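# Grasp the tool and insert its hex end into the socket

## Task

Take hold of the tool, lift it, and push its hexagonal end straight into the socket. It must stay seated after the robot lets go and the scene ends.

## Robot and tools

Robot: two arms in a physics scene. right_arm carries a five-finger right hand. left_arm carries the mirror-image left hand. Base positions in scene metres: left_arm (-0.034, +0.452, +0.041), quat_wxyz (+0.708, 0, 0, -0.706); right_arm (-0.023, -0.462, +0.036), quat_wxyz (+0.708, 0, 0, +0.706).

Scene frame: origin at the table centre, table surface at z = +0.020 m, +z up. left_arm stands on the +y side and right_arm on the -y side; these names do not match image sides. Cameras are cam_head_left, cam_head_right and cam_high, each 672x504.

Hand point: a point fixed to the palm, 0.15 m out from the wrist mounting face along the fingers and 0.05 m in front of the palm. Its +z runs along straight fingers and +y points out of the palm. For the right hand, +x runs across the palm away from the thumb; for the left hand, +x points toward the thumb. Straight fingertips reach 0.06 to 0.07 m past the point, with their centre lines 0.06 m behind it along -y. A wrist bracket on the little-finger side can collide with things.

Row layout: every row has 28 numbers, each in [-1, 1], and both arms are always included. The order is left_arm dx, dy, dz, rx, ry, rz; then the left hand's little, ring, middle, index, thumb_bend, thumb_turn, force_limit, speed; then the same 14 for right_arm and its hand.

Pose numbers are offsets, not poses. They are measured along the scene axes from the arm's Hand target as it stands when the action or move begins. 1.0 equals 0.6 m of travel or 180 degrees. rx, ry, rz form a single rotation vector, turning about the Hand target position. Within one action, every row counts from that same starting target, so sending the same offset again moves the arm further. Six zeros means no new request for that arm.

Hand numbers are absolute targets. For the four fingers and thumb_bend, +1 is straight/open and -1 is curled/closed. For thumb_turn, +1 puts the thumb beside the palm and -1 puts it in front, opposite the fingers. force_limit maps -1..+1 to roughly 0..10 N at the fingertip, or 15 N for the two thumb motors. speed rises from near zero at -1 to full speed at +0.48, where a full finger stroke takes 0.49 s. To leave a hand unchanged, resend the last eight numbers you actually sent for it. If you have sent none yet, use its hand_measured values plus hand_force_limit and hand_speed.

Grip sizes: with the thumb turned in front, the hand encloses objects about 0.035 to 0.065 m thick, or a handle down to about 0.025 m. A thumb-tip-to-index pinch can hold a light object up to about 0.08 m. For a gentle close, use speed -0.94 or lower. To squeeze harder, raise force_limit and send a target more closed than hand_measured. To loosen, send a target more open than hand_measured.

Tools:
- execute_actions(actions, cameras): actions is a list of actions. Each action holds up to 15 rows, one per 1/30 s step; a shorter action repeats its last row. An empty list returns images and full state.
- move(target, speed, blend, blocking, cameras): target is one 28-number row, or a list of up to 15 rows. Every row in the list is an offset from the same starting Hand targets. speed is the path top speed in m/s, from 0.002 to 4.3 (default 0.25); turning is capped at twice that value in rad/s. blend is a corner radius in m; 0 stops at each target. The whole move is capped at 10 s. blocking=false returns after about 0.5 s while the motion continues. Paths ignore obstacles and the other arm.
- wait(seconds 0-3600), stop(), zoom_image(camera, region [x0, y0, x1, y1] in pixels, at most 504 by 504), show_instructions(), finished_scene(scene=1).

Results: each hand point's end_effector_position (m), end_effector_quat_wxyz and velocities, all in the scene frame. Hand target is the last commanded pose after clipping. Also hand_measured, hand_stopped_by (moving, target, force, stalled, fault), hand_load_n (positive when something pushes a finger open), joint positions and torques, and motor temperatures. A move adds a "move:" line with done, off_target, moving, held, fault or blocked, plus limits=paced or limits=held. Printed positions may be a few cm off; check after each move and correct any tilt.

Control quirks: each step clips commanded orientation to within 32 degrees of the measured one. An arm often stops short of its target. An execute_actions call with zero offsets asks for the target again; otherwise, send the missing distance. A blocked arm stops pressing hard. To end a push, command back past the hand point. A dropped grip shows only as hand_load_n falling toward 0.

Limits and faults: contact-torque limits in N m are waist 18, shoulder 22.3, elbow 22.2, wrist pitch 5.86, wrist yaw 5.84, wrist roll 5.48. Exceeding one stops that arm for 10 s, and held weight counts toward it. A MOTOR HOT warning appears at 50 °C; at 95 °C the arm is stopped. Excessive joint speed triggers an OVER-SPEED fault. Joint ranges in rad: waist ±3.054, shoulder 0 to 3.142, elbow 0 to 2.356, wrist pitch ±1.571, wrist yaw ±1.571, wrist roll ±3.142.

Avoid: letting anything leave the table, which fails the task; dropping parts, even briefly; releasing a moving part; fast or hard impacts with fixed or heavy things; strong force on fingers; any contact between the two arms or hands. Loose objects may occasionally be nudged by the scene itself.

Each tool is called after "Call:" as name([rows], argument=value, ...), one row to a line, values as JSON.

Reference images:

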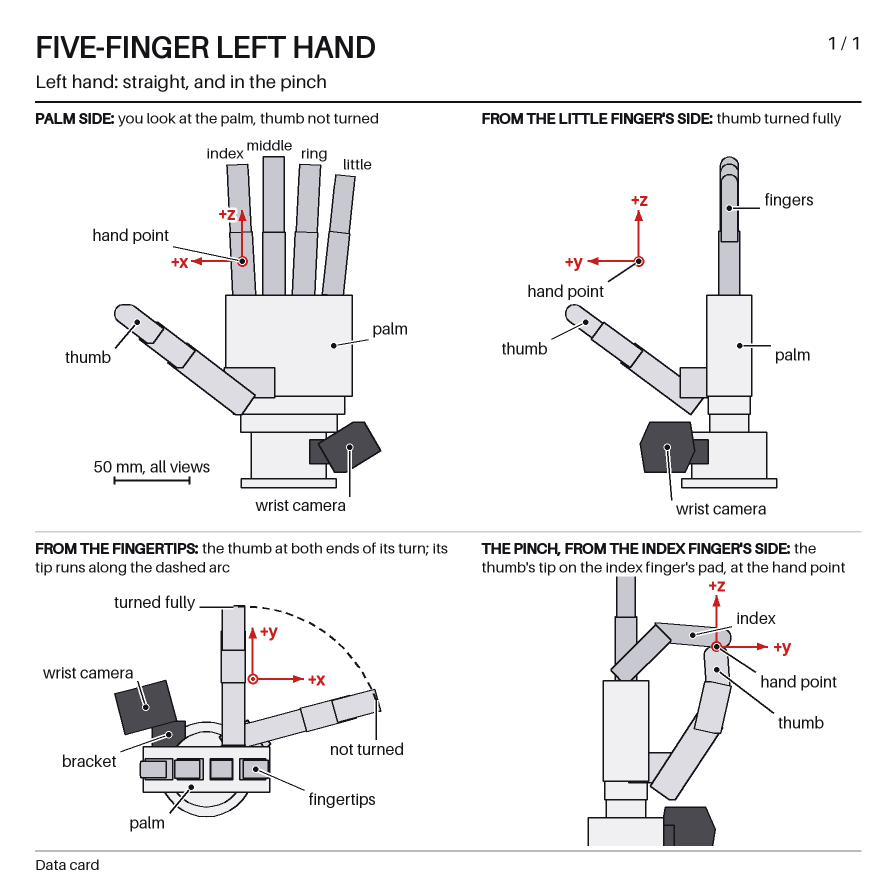

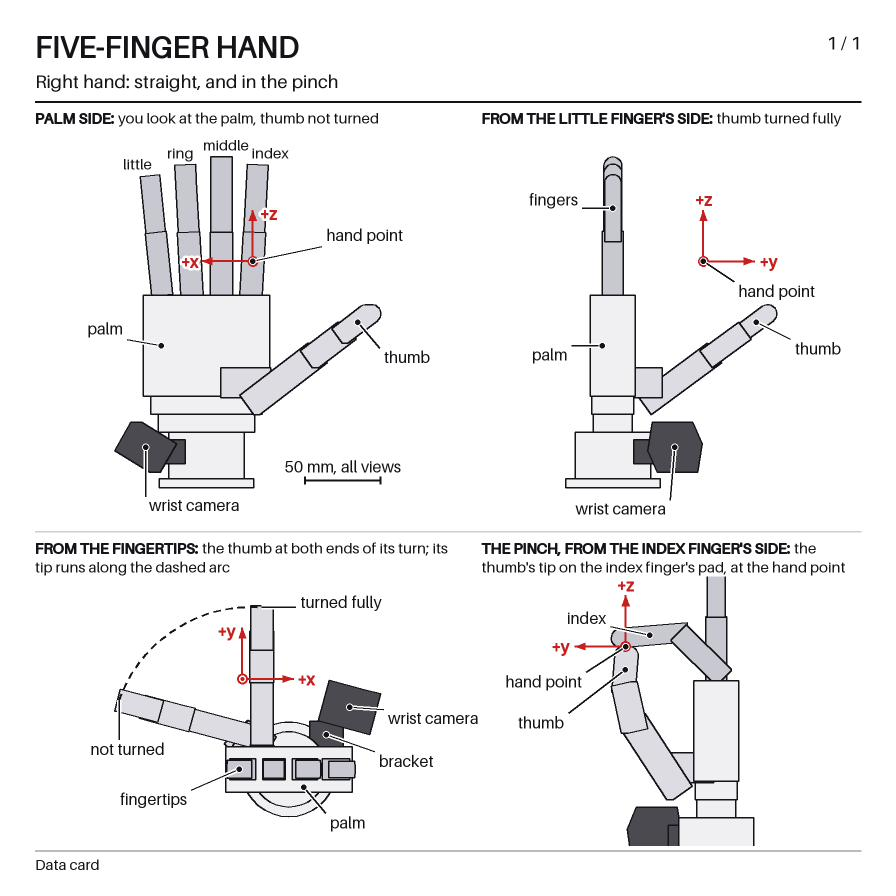

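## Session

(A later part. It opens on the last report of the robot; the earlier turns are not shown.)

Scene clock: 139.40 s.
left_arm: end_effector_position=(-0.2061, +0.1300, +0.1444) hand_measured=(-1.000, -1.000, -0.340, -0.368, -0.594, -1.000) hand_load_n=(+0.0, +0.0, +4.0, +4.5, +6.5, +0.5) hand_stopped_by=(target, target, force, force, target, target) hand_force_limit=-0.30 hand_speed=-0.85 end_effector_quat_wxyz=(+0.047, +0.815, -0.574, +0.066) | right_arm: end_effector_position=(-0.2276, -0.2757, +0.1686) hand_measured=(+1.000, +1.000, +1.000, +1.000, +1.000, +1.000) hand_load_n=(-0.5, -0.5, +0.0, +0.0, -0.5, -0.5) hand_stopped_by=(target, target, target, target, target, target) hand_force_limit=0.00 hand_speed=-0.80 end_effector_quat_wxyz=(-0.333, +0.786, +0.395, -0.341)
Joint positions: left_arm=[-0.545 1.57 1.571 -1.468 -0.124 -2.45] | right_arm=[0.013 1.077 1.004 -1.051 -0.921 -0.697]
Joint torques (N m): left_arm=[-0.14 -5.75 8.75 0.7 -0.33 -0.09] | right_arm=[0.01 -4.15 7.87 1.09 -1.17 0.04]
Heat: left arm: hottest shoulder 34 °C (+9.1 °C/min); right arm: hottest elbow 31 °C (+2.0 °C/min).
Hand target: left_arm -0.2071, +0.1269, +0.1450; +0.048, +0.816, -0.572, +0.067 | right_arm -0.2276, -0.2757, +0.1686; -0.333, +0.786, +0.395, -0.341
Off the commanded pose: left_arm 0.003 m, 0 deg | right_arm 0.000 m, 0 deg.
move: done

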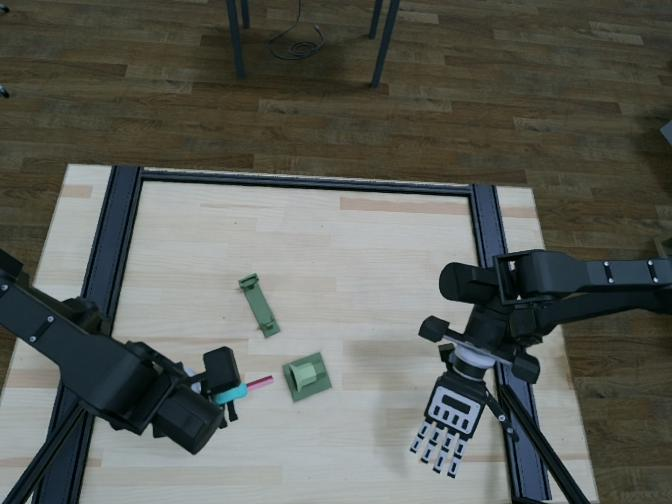

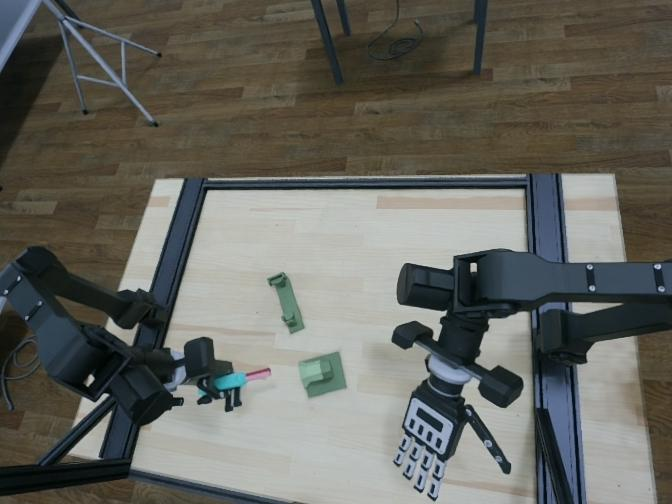

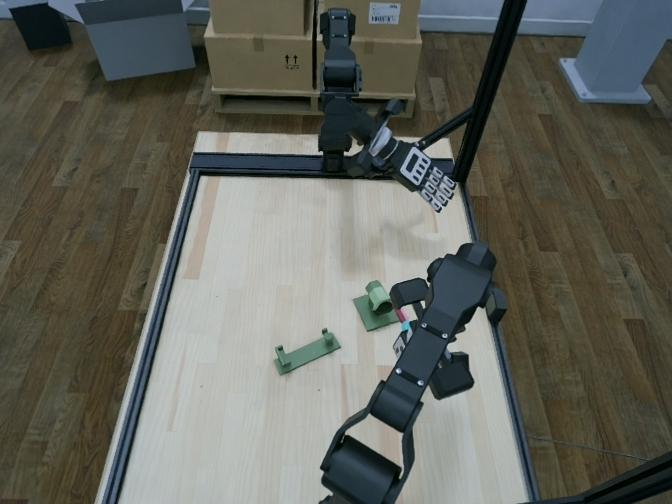

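Call:
move(target=[0,0,0,-0.0434,0.1201,0,-1,-1,-0.95,-0.95,-0.6,-1,-0.3,-0.85,0,0,0,0,0,0,1,1,1,1,1,1,0,-0.8], speed=0.15, cameras=["all"])

Call:
zoom_image(camera="cam_head_left", region=[200, 350, 280, 410])

Call:
zoom_image(camera="cam_head_right", region=[200, 345, 280, 405])

Call:
zoom_image(camera="cam_high", region=[370, 280, 430, 325])

Scene clock: 144.93 s.
left_arm: end_effector_position=(-0.2073, +0.1259, +0.1438) hand_measured=(-1.000, -1.000, -0.340, -0.368, -0.594, -1.000) hand_load_n=(+0.0, +0.0, +4.0, +4.5, +7.0, +1.0) hand_stopped_by=(target, target, force, force, target, target) hand_force_limit=-0.30 hand_speed=-0.85 end_effector_quat_wxyz=(+0.205, +0.810, -0.547, -0.049) | right_arm: end_effector_position=(-0.2276, -0.2757, +0.1686) hand_measured=(+1.000, +1.000, +1.000, +1.000, +1.000, +1.000) hand_load_n=(+0.0, +0.0, -0.5, +0.0, +0.0, +0.0) hand_stopped_by=(target, target, target, target, target, target) hand_force_limit=0.00 hand_speed=-0.80 end_effector_quat_wxyz=(-0.333, +0.786, +0.395, -0.341)
Joint positions: left_arm=[-0.256 1.251 1.115 -1.071 0.226 -2.248] | right_arm=[0.013 1.077 1.004 -1.051 -0.921 -0.697]
Joint torques (N m): left_arm=[0.14 -6.14 6.9 1.88 0.61 0.13] | right_arm=[0.09 -4.24 7.87 1.16 -1.21 0.01]
Heat: left arm: hottest shoulder 33 °C (+8.0 °C/min); right arm: hottest elbow 31 °C (+2.0 °C/min).
Hand target: left_arm -0.2071, +0.1270, +0.1450; +0.209, +0.809, -0.548, -0.049 | right_arm -0.2276, -0.2757, +0.1686; -0.333, +0.786, +0.395, -0.341
Off the commanded pose: left_arm 0.002 m, 0 deg | right_arm 0.000 m, 0 deg.
move: done

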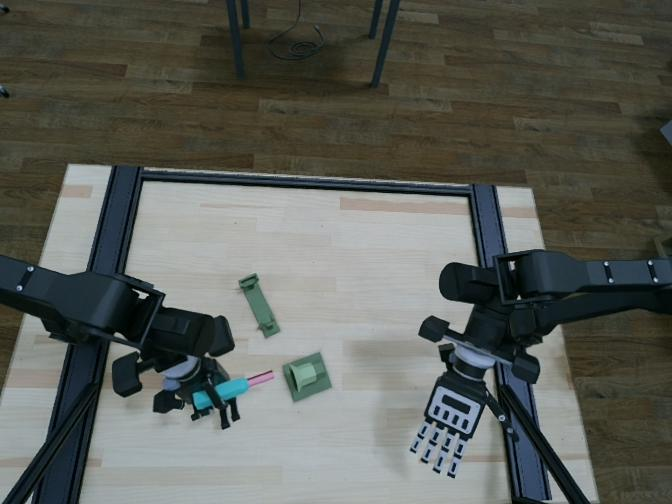

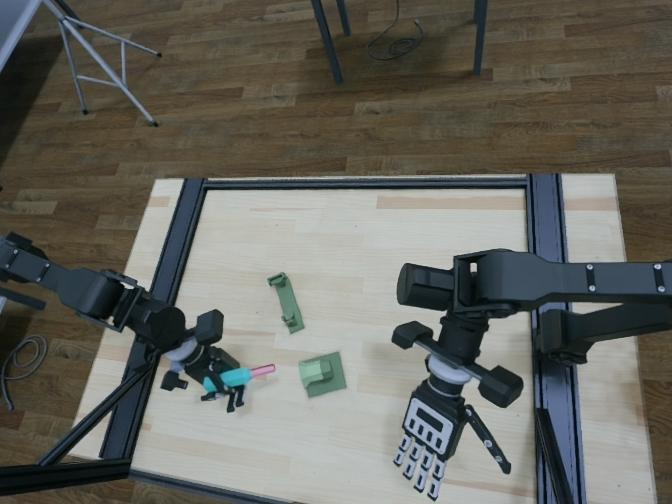

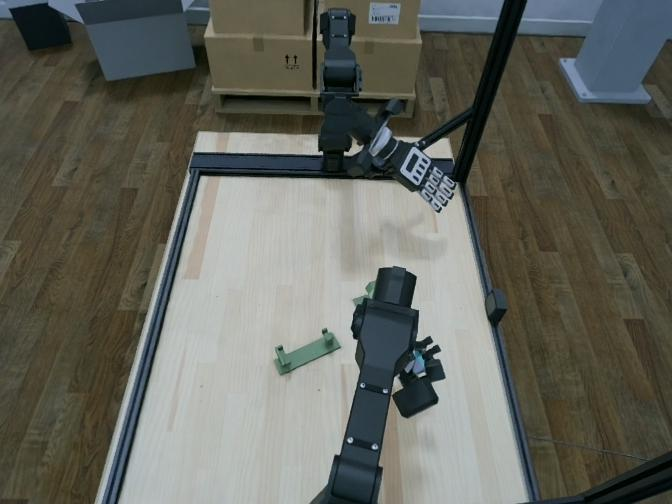

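Scaled by 6.300 from the camera's image (finer frame: 960x720).

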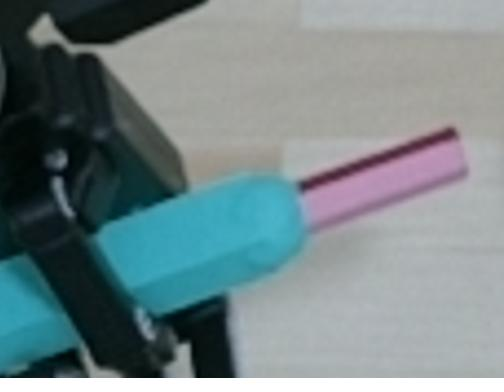

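Scaled by 6.300 from the camera's image (finer frame: 960x720).

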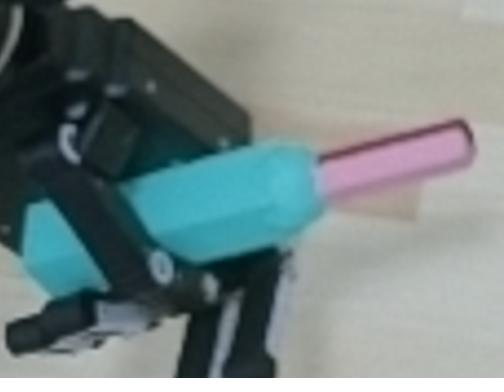

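Scaled by 8.400 from the camera's image (finer frame: 960x720).

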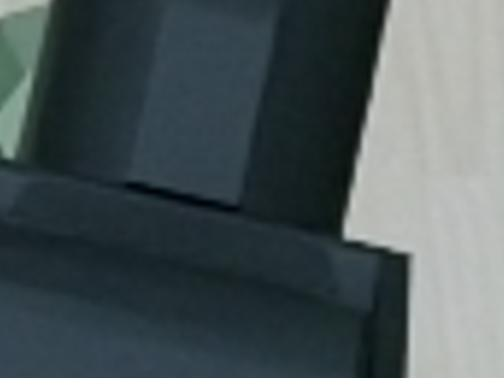

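Call:
zoom_image(camera="cam_head_left", region=[240, 362, 280, 392])

Call:
zoom_image(camera="cam_head_right", region=[240, 357, 280, 387])

Call:
zoom_image(camera="cam_head_right", region=[200, 365, 260, 410])

Call:
zoom_image(camera="cam_head_left", region=[190, 365, 250, 420])

Scaled by 12.600 from the camera's image (finer frame: 960x720).

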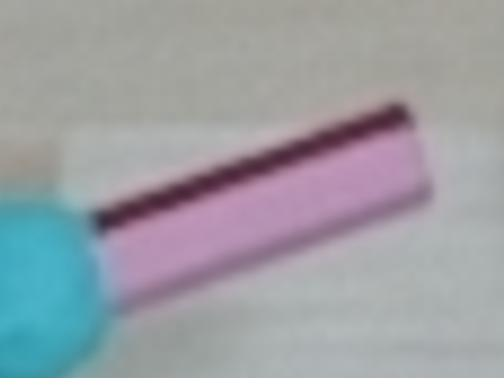

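Scaled by 12.600 from the camera's image (finer frame: 960x720).

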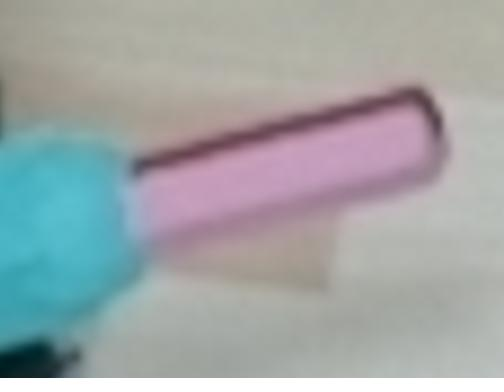

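Scaled by 8.400 from the camera's image (finer frame: 960x720).

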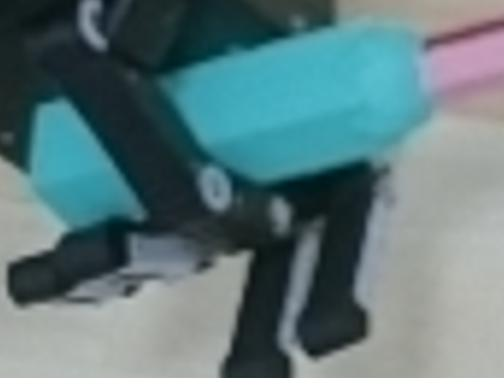

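Scaled by 8.400 from the camera's image (finer frame: 960x720).

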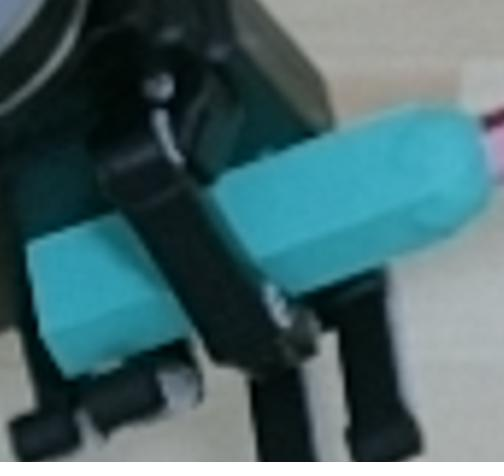

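Call:
zoom_image(camera="cam_head_left", region=[284, 352, 324, 392])

Call:
zoom_image(camera="cam_head_right", region=[295, 352, 335, 392])

Scaled by 12.600 from the camera's image (finer frame: 960x720).

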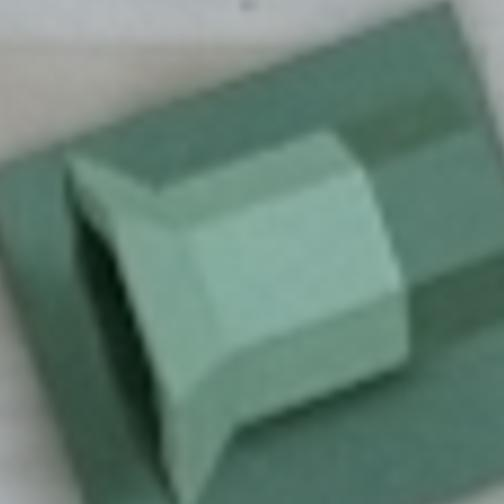

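Scaled by 12.600 from the camera's image (finer frame: 960x720).

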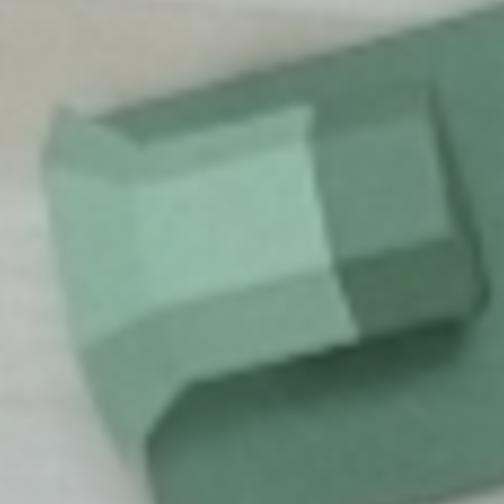

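Call:
move(target=[-0.0217,-0.021,-0.1117,0,0,0,-1,-1,-0.95,-0.95,-0.6,-1,-0.3,-0.85,0,0,0,0,0,0,1,1,1,1,1,1,0,-0.8], speed=0.08, cameras=["all"])

Call:
zoom_image(camera="cam_head_left", region=[245, 355, 309, 403])

Call:
zoom_image(camera="cam_head_right", region=[250, 355, 314, 403])

Call:
zoom_image(camera="cam_high", region=[350, 270, 430, 330])

Scene clock: 153.80 s.
left_arm: end_effector_position=(-0.2203, +0.1122, +0.0836) hand_measured=(-1.000, -1.000, -0.340, -0.368, -0.594, -1.000) hand_load_n=(+0.0, +0.0, +4.0, +4.5, +6.5, +1.0) hand_stopped_by=(target, target, force, force, target, target) hand_force_limit=-0.30 hand_speed=-0.85 end_effector_quat_wxyz=(+0.215, +0.808, -0.547, -0.048) | right_arm: end_effector_position=(-0.2276, -0.2757, +0.1686) hand_measured=(+1.000, +1.000, +1.000, +1.000, +1.000, +1.000) hand_load_n=(+0.0, +0.0, +0.0, +0.0, +0.0, +0.0) hand_stopped_by=(target, target, target, target, target, target) hand_force_limit=0.00 hand_speed=-0.80 end_effector_quat_wxyz=(-0.333, +0.786, +0.395, -0.341)
Joint positions: left_arm=[-0.292 1.303 0.895 -0.773 0.217 -2.283] | right_arm=[0.013 1.077 1.004 -1.051 -0.921 -0.697]
Joint torques (N m): left_arm=[-0.39 -4.66 6.99 1.93 0.32 -0.05] | right_arm=[0.11 -4.14 7.85 1.15 -1.19 -0.01]
Heat: left arm: hottest shoulder 32 °C (+8.0 °C/min); right arm: hottest elbow 31 °C (+1.0 °C/min).
Hand target: left_arm -0.2201, +0.1143, +0.0780; +0.209, +0.809, -0.547, -0.049 | right_arm -0.2276, -0.2757, +0.1686; -0.333, +0.786, +0.395, -0.341
Off the commanded pose: left_arm 0.006 m, 1 deg | right_arm 0.000 m, 0 deg.
move: done

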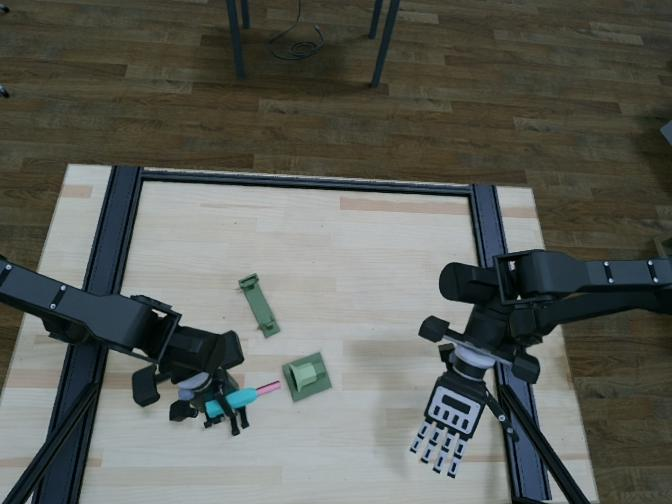

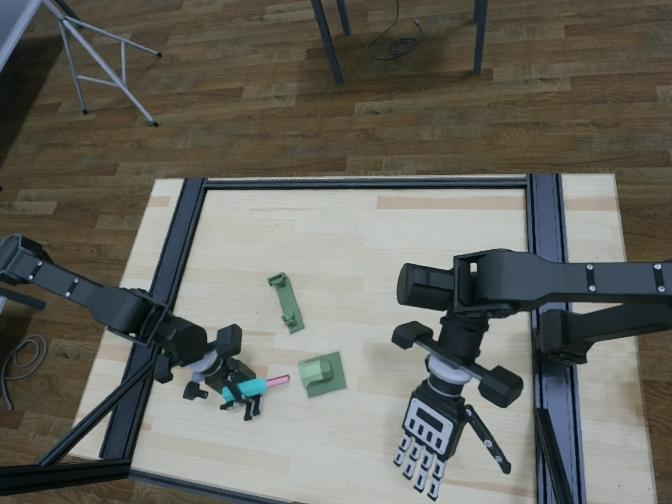

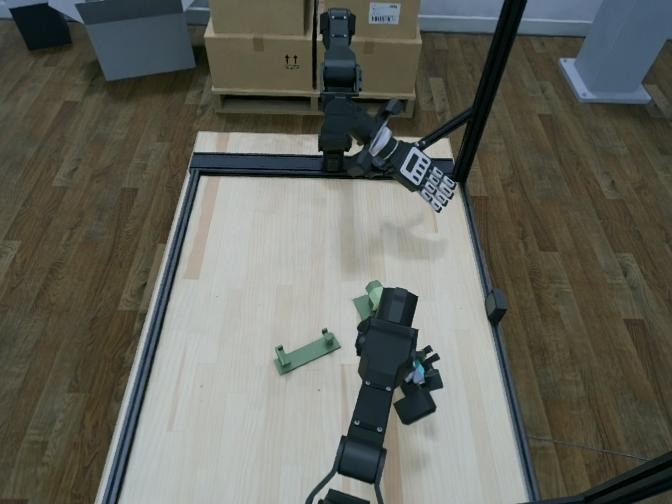

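Scaled by 7.875 from the camera's image (finer frame: 960x720).

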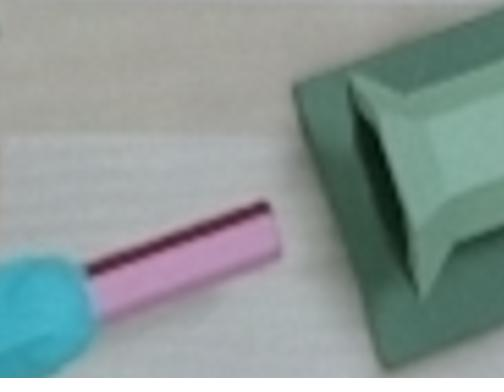

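Scaled by 7.875 from the camera's image (finer frame: 960x720).

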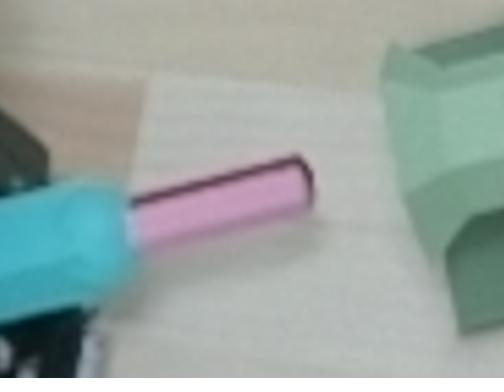

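Scaled by 6.300 from the camera's image (finer frame: 960x720).

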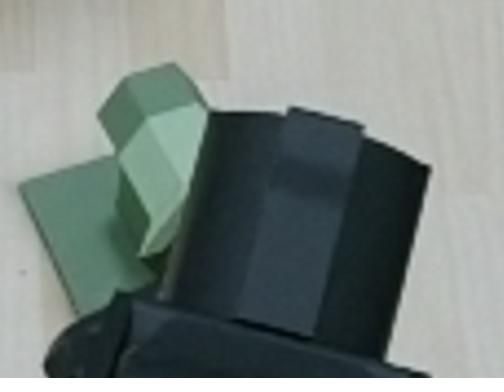

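Call:
zoom_image(camera="cam_head_left", region=[200, 380, 264, 428])

Call:
zoom_image(camera="cam_head_right", region=[215, 370, 279, 418])

Call:
zoom_image(camera="cam_head_left", region=[250, 372, 286, 399])

Call:
zoom_image(camera="cam_head_right", region=[262, 366, 298, 393])

Scaled by 7.875 from the camera's image (finer frame: 960x720).

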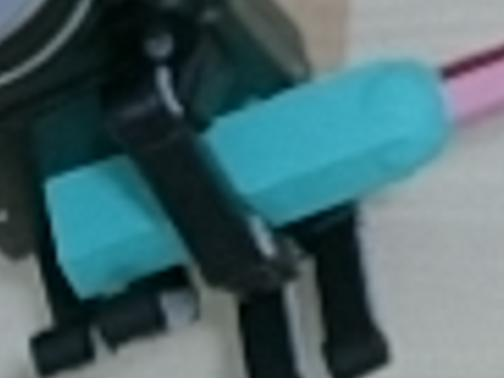

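Scaled by 7.875 from the camera's image (finer frame: 960x720).

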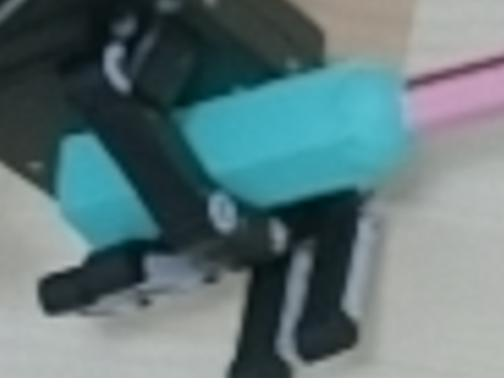

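Scaled by 14.000 from the camera's image (finer frame: 960x720).

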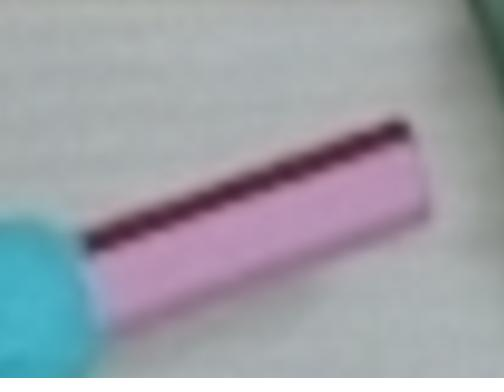

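Scaled by 14.000 from the camera's image (finer frame: 960x720).

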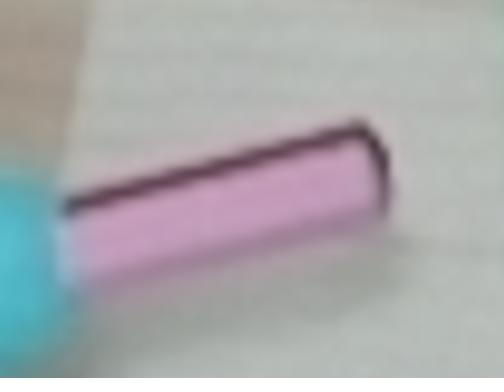

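Call:
zoom_image(camera="cam_head_left", region=[100, 160, 420, 400])

Call:
zoom_image(camera="cam_head_right", region=[120, 160, 440, 400])

Call:
zoom_image(camera="cam_head_left", region=[70, 300, 390, 504])

Call:
zoom_image(camera="cam_head_right", region=[100, 300, 420, 504])

Scaled by 1.575 from the camera's image (finer frame: 960x720).

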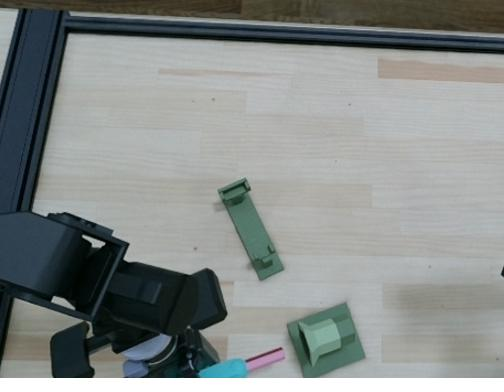

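Scaled by 1.575 from the camera's image (finer frame: 960x720).

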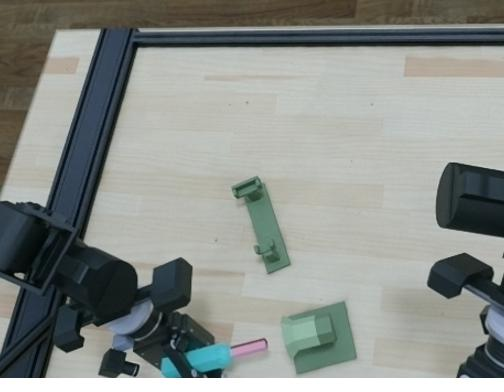

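Scaled by 1.575 from the camera's image (finer frame: 960x720).

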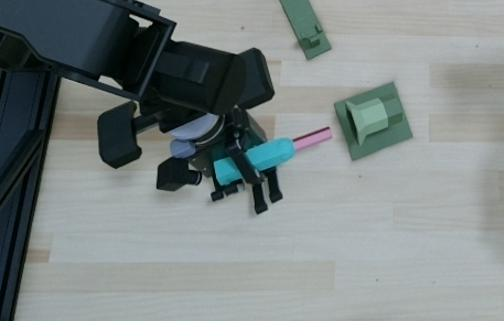

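Scaled by 1.575 from the camera's image (finer frame: 960x720).

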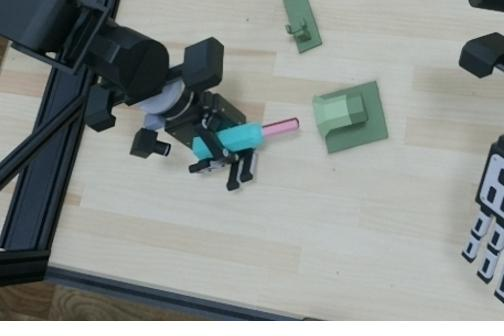

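Call:
zoom_image(camera="cam_head_left", region=[90, 400, 210, 490])

Call:
zoom_image(camera="cam_head_right", region=[130, 395, 250, 485])

Call:
zoom_image(camera="cam_head_left", region=[230, 400, 350, 490])

Call:
zoom_image(camera="cam_head_right", region=[250, 390, 370, 480])

Call:
zoom_image(camera="cam_head_left", region=[170, 280, 290, 370])

Call:
zoom_image(camera="cam_head_right", region=[210, 275, 330, 365])

Scaled by 4.200 from the camera's image (finer frame: 960x720).

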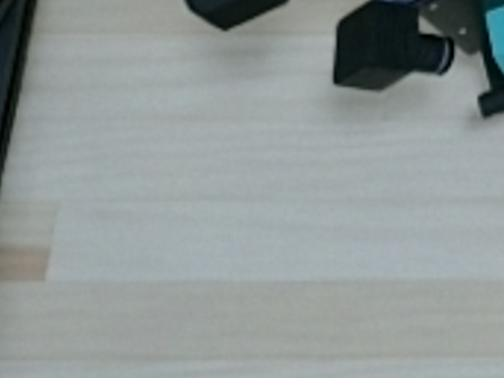

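Scaled by 4.200 from the camera's image (finer frame: 960x720).

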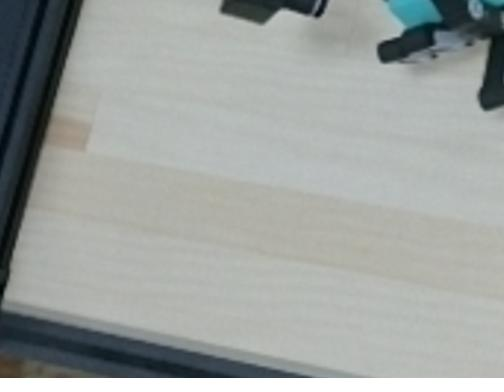

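Scaled by 4.200 from the camera's image (finer frame: 960x720).

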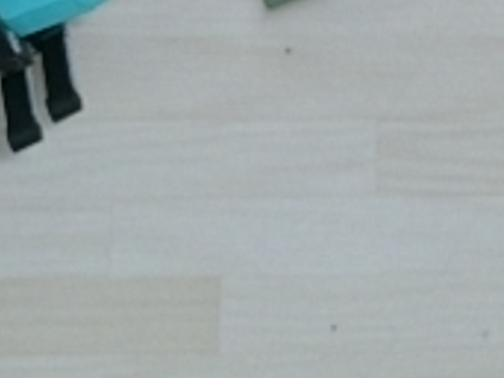

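Scaled by 4.200 from the camera's image (finer frame: 960x720).

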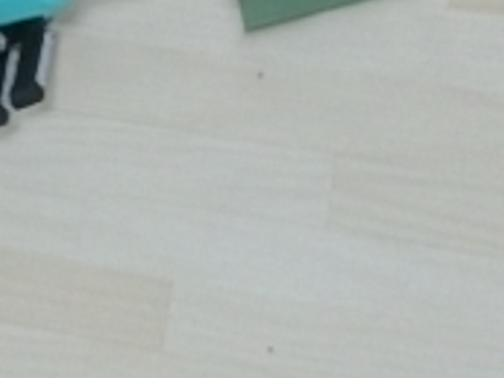

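Scaled by 4.200 from the camera's image (finer frame: 960x720).

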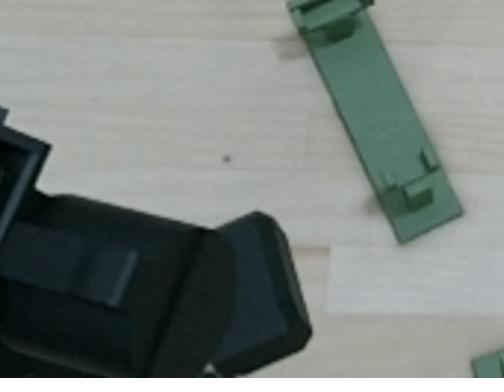

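Scaled by 4.200 from the camera's image (finer frame: 960x720).

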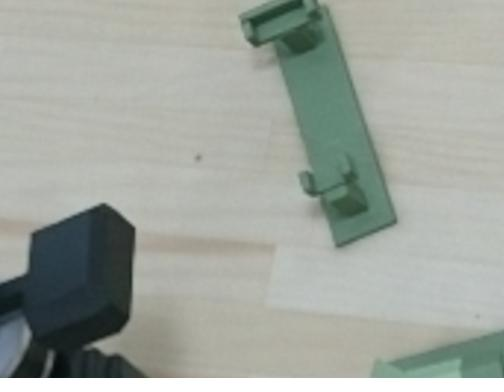

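Call:
move(target=[0.0113,-0.0313,-0.0075,0,0,0,-1,-1,-0.95,-0.95,-0.6,-1,-0.3,-0.85,0,0,0,0,0,0,1,1,1,1,1,1,0,-0.8], speed=0.04, cameras=["all"])

Call:
zoom_image(camera="cam_head_left", region=[262, 352, 322, 397])

Call:
zoom_image(camera="cam_head_right", region=[268, 352, 328, 397])

Scene clock: 161.57 s.
left_arm: end_effector_position=(-0.2118, +0.1004, +0.0699) hand_measured=(-1.000, -1.000, -0.340, -0.368, -0.594, -1.000) hand_load_n=(+0.0, +0.5, +4.0, +4.5, +7.0, +0.5) hand_stopped_by=(target, target, force, force, target, target) hand_force_limit=-0.30 hand_speed=-0.85 end_effector_quat_wxyz=(+0.204, +0.810, -0.547, -0.049) | right_arm: end_effector_position=(-0.2276, -0.2757, +0.1686) hand_measured=(+1.000, +1.000, +1.000, +1.000, +1.000, +1.000) hand_load_n=(+0.0, +0.0, +0.0, +0.0, +0.0, +0.0) hand_stopped_by=(target, target, target, target, target, target) hand_force_limit=0.00 hand_speed=-0.80 end_effector_quat_wxyz=(-0.333, +0.786, +0.395, -0.341)
Joint positions: left_arm=[-0.248 1.374 0.911 -0.749 0.229 -2.241] | right_arm=[0.013 1.077 1.004 -1.051 -0.921 -0.697]
Joint torques (N m): left_arm=[0.11 -4.88 9.61 1.85 0.61 0.12] | right_arm=[0.03 -4.12 8.04 1.13 -1.19 0.03]
Heat: left arm: hottest shoulder 31 °C (+4.0 °C/min); right arm: hottest elbow 31 °C (+1.0 °C/min).
Hand target: left_arm -0.2132, +0.0955, +0.0734; +0.209, +0.809, -0.547, -0.049 | right_arm -0.2276, -0.2757, +0.1686; -0.333, +0.786, +0.395, -0.341
Off the commanded pose: left_arm 0.006 m, 1 deg | right_arm 0.000 m, 0 deg.
move: done

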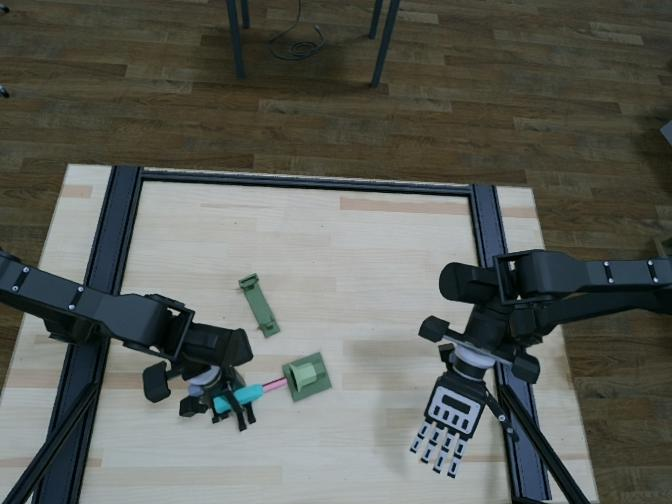

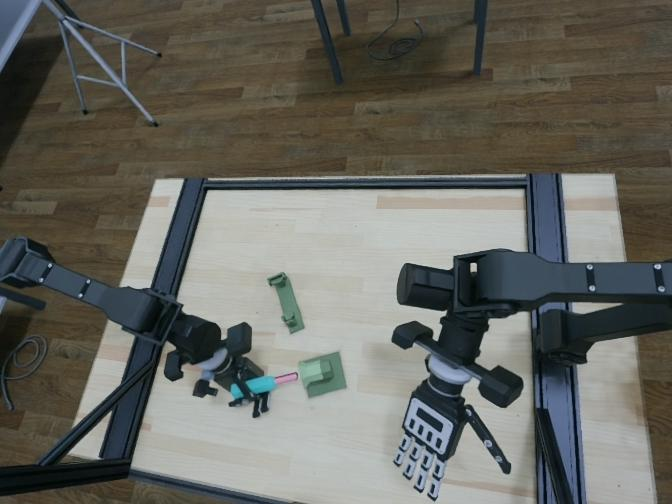

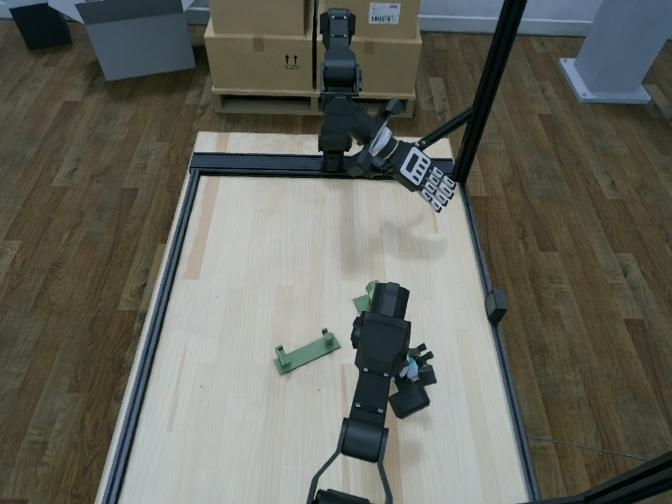

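Scaled by 8.400 from the camera's image (finer frame: 960x720).

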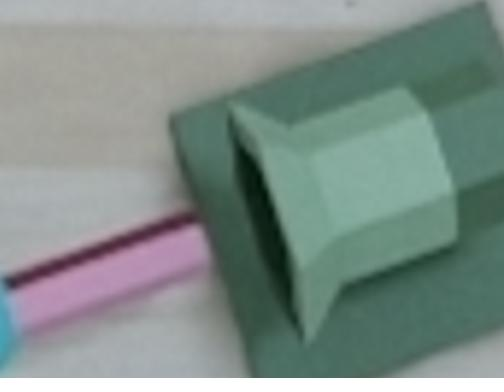

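Scaled by 8.400 from the camera's image (finer frame: 960x720).

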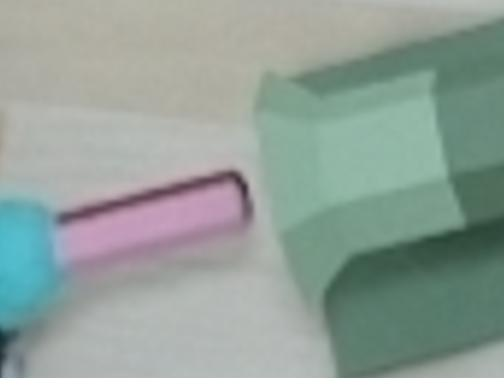

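Call:
move(target=[-0.001,-0.0117,0.015,0,0,0,-1,-1,-0.95,-0.95,-0.6,-1,-0.3,-0.85,0,0,0,0,0,0,1,1,1,1,1,1,0,-0.8], speed=0.03)

Scene clock: 163.07 s.
left_arm: end_effector_position=(-0.2129, +0.0921, +0.0798) hand_measured=(-1.000, -1.000, -0.340, -0.368, -0.594, -1.000) hand_load_n=(+0.0, +0.0, +4.0, +4.5, +6.5, +1.0) hand_stopped_by=(target, target, force, force, target, target) hand_force_limit=-0.30 hand_speed=-0.85 end_effector_quat_wxyz=(+0.207, +0.810, -0.547, -0.048) | right_arm: end_effector_position=(-0.2276, -0.2757, +0.1686) hand_measured=(+1.000, +1.000, +1.000, +1.000, +1.000, +1.000) hand_load_n=(+0.0, +0.0, +0.0, +0.0, +0.0, -0.5) hand_stopped_by=(target, target, target, target, target, target) hand_force_limit=0.00 hand_speed=-0.80 end_effector_quat_wxyz=(-0.333, +0.786, +0.395, -0.341)
Joint positions: left_arm=[-0.244 1.394 0.965 -0.777 0.23 -2.237] | right_arm=[0.013 1.077 1.004 -1.051 -0.921 -0.697]
Joint torques (N m): left_arm=[0.14 -5.09 9.7 1.5 0.64 0.12] | right_arm=[-0.05 -4.24 7.87 1.15 -1.21 0.04]
Heat: left arm: hottest shoulder 31 °C (+4.1 °C/min); right arm: hottest elbow 31 °C (+1.0 °C/min).
Hand target: left_arm -0.2139, +0.0884, +0.0825; +0.209, +0.809, -0.547, -0.049 | right_arm -0.2276, -0.2757, +0.1686; -0.333, +0.786, +0.395, -0.341
Off the commanded pose: left_arm 0.004 m, 0 deg | right_arm 0.000 m, 0 deg.
move: done

Call:
wait(seconds=0.1, cameras=["all"])

Call:
zoom_image(camera="cam_head_left", region=[262, 352, 322, 397])

Call:
zoom_image(camera="cam_head_right", region=[268, 352, 328, 397])

Scene clock: 163.37 s.
left_arm: end_effector_position=(-0.2129, +0.0921, +0.0798) hand_measured=(-1.000, -1.000, -0.340, -0.368, -0.594, -1.000) hand_load_n=(+0.0, +0.0, +4.5, +4.5, +6.5, +1.0) hand_stopped_by=(target, target, force, force, target, target) hand_force_limit=-0.30 hand_speed=-0.85 end_effector_quat_wxyz=(+0.207, +0.810, -0.547, -0.048) | right_arm: end_effector_position=(-0.2276, -0.2757, +0.1686) hand_measured=(+1.000, +1.000, +1.000, +1.000, +1.000, +1.000) hand_load_n=(+0.0, +0.0, +0.0, +0.0, +0.0, +0.0) hand_stopped_by=(target, target, target, target, target, target) hand_force_limit=0.00 hand_speed=-0.80 end_effector_quat_wxyz=(-0.333, +0.786, +0.395, -0.341)
Joint positions: left_arm=[-0.244 1.394 0.965 -0.777 0.23 -2.237] | right_arm=[0.013 1.077 1.004 -1.051 -0.921 -0.697]
Joint torques (N m): left_arm=[0.14 -5.1 9.67 1.5 0.64 0.13] | right_arm=[0.11 -4.17 7.84 1.13 -1.18 0.02]
Heat: left arm: hottest shoulder 31 °C (+4.0 °C/min); right arm: hottest elbow 31 °C (+1.0 °C/min).
Hand target: left_arm -0.2139, +0.0884, +0.0825; +0.209, +0.809, -0.547, -0.049 | right_arm -0.2276, -0.2757, +0.1686; -0.333, +0.786, +0.395, -0.341
Off the commanded pose: left_arm 0.004 m, 0 deg | right_arm 0.000 m, 0 deg.
wait: 0.10 s; at rest from the start

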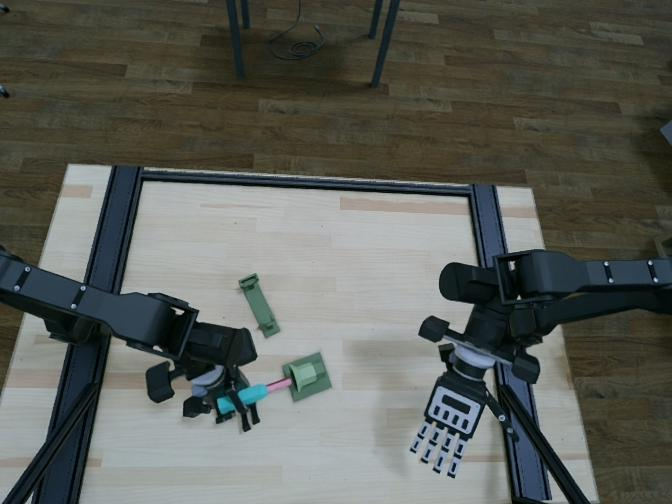

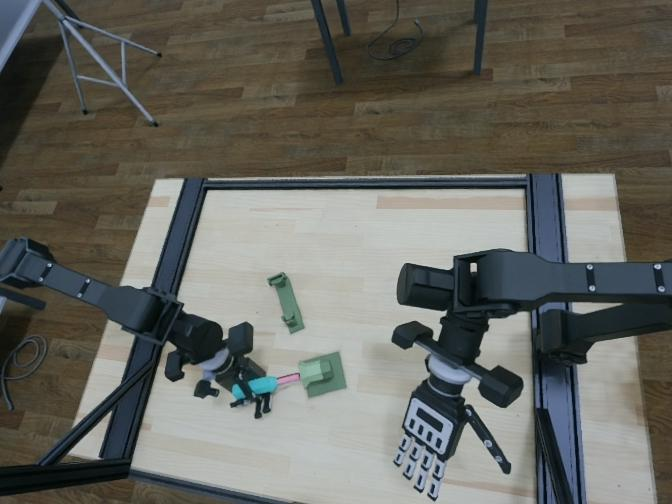

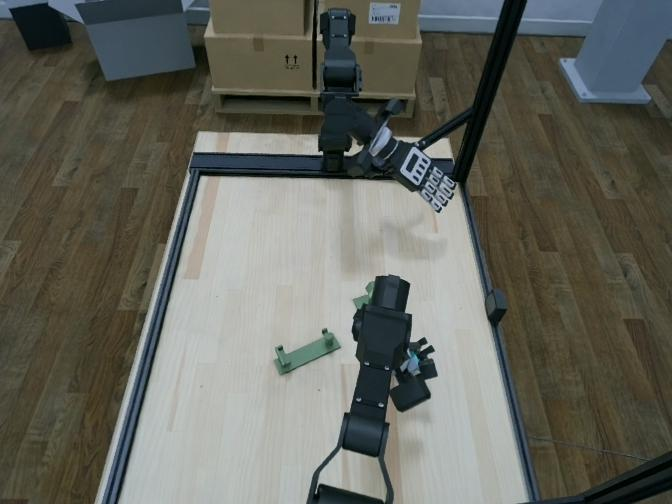

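Scaled by 8.400 from the camera's image (finer frame: 960x720).

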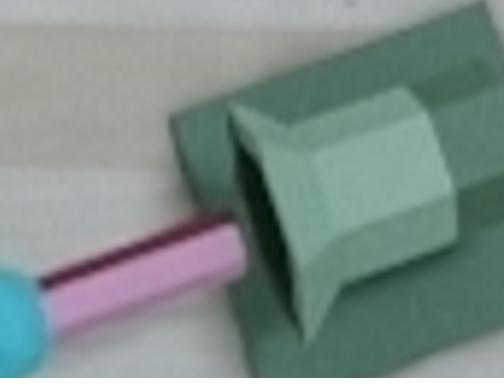

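Scaled by 8.400 from the camera's image (finer frame: 960x720).

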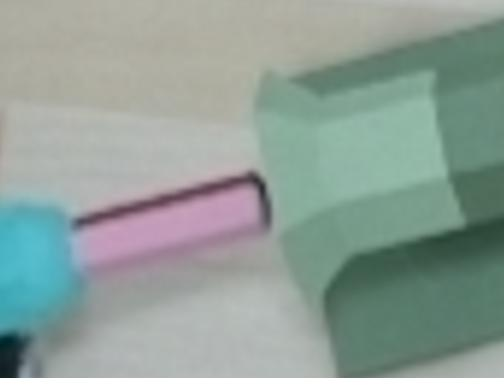

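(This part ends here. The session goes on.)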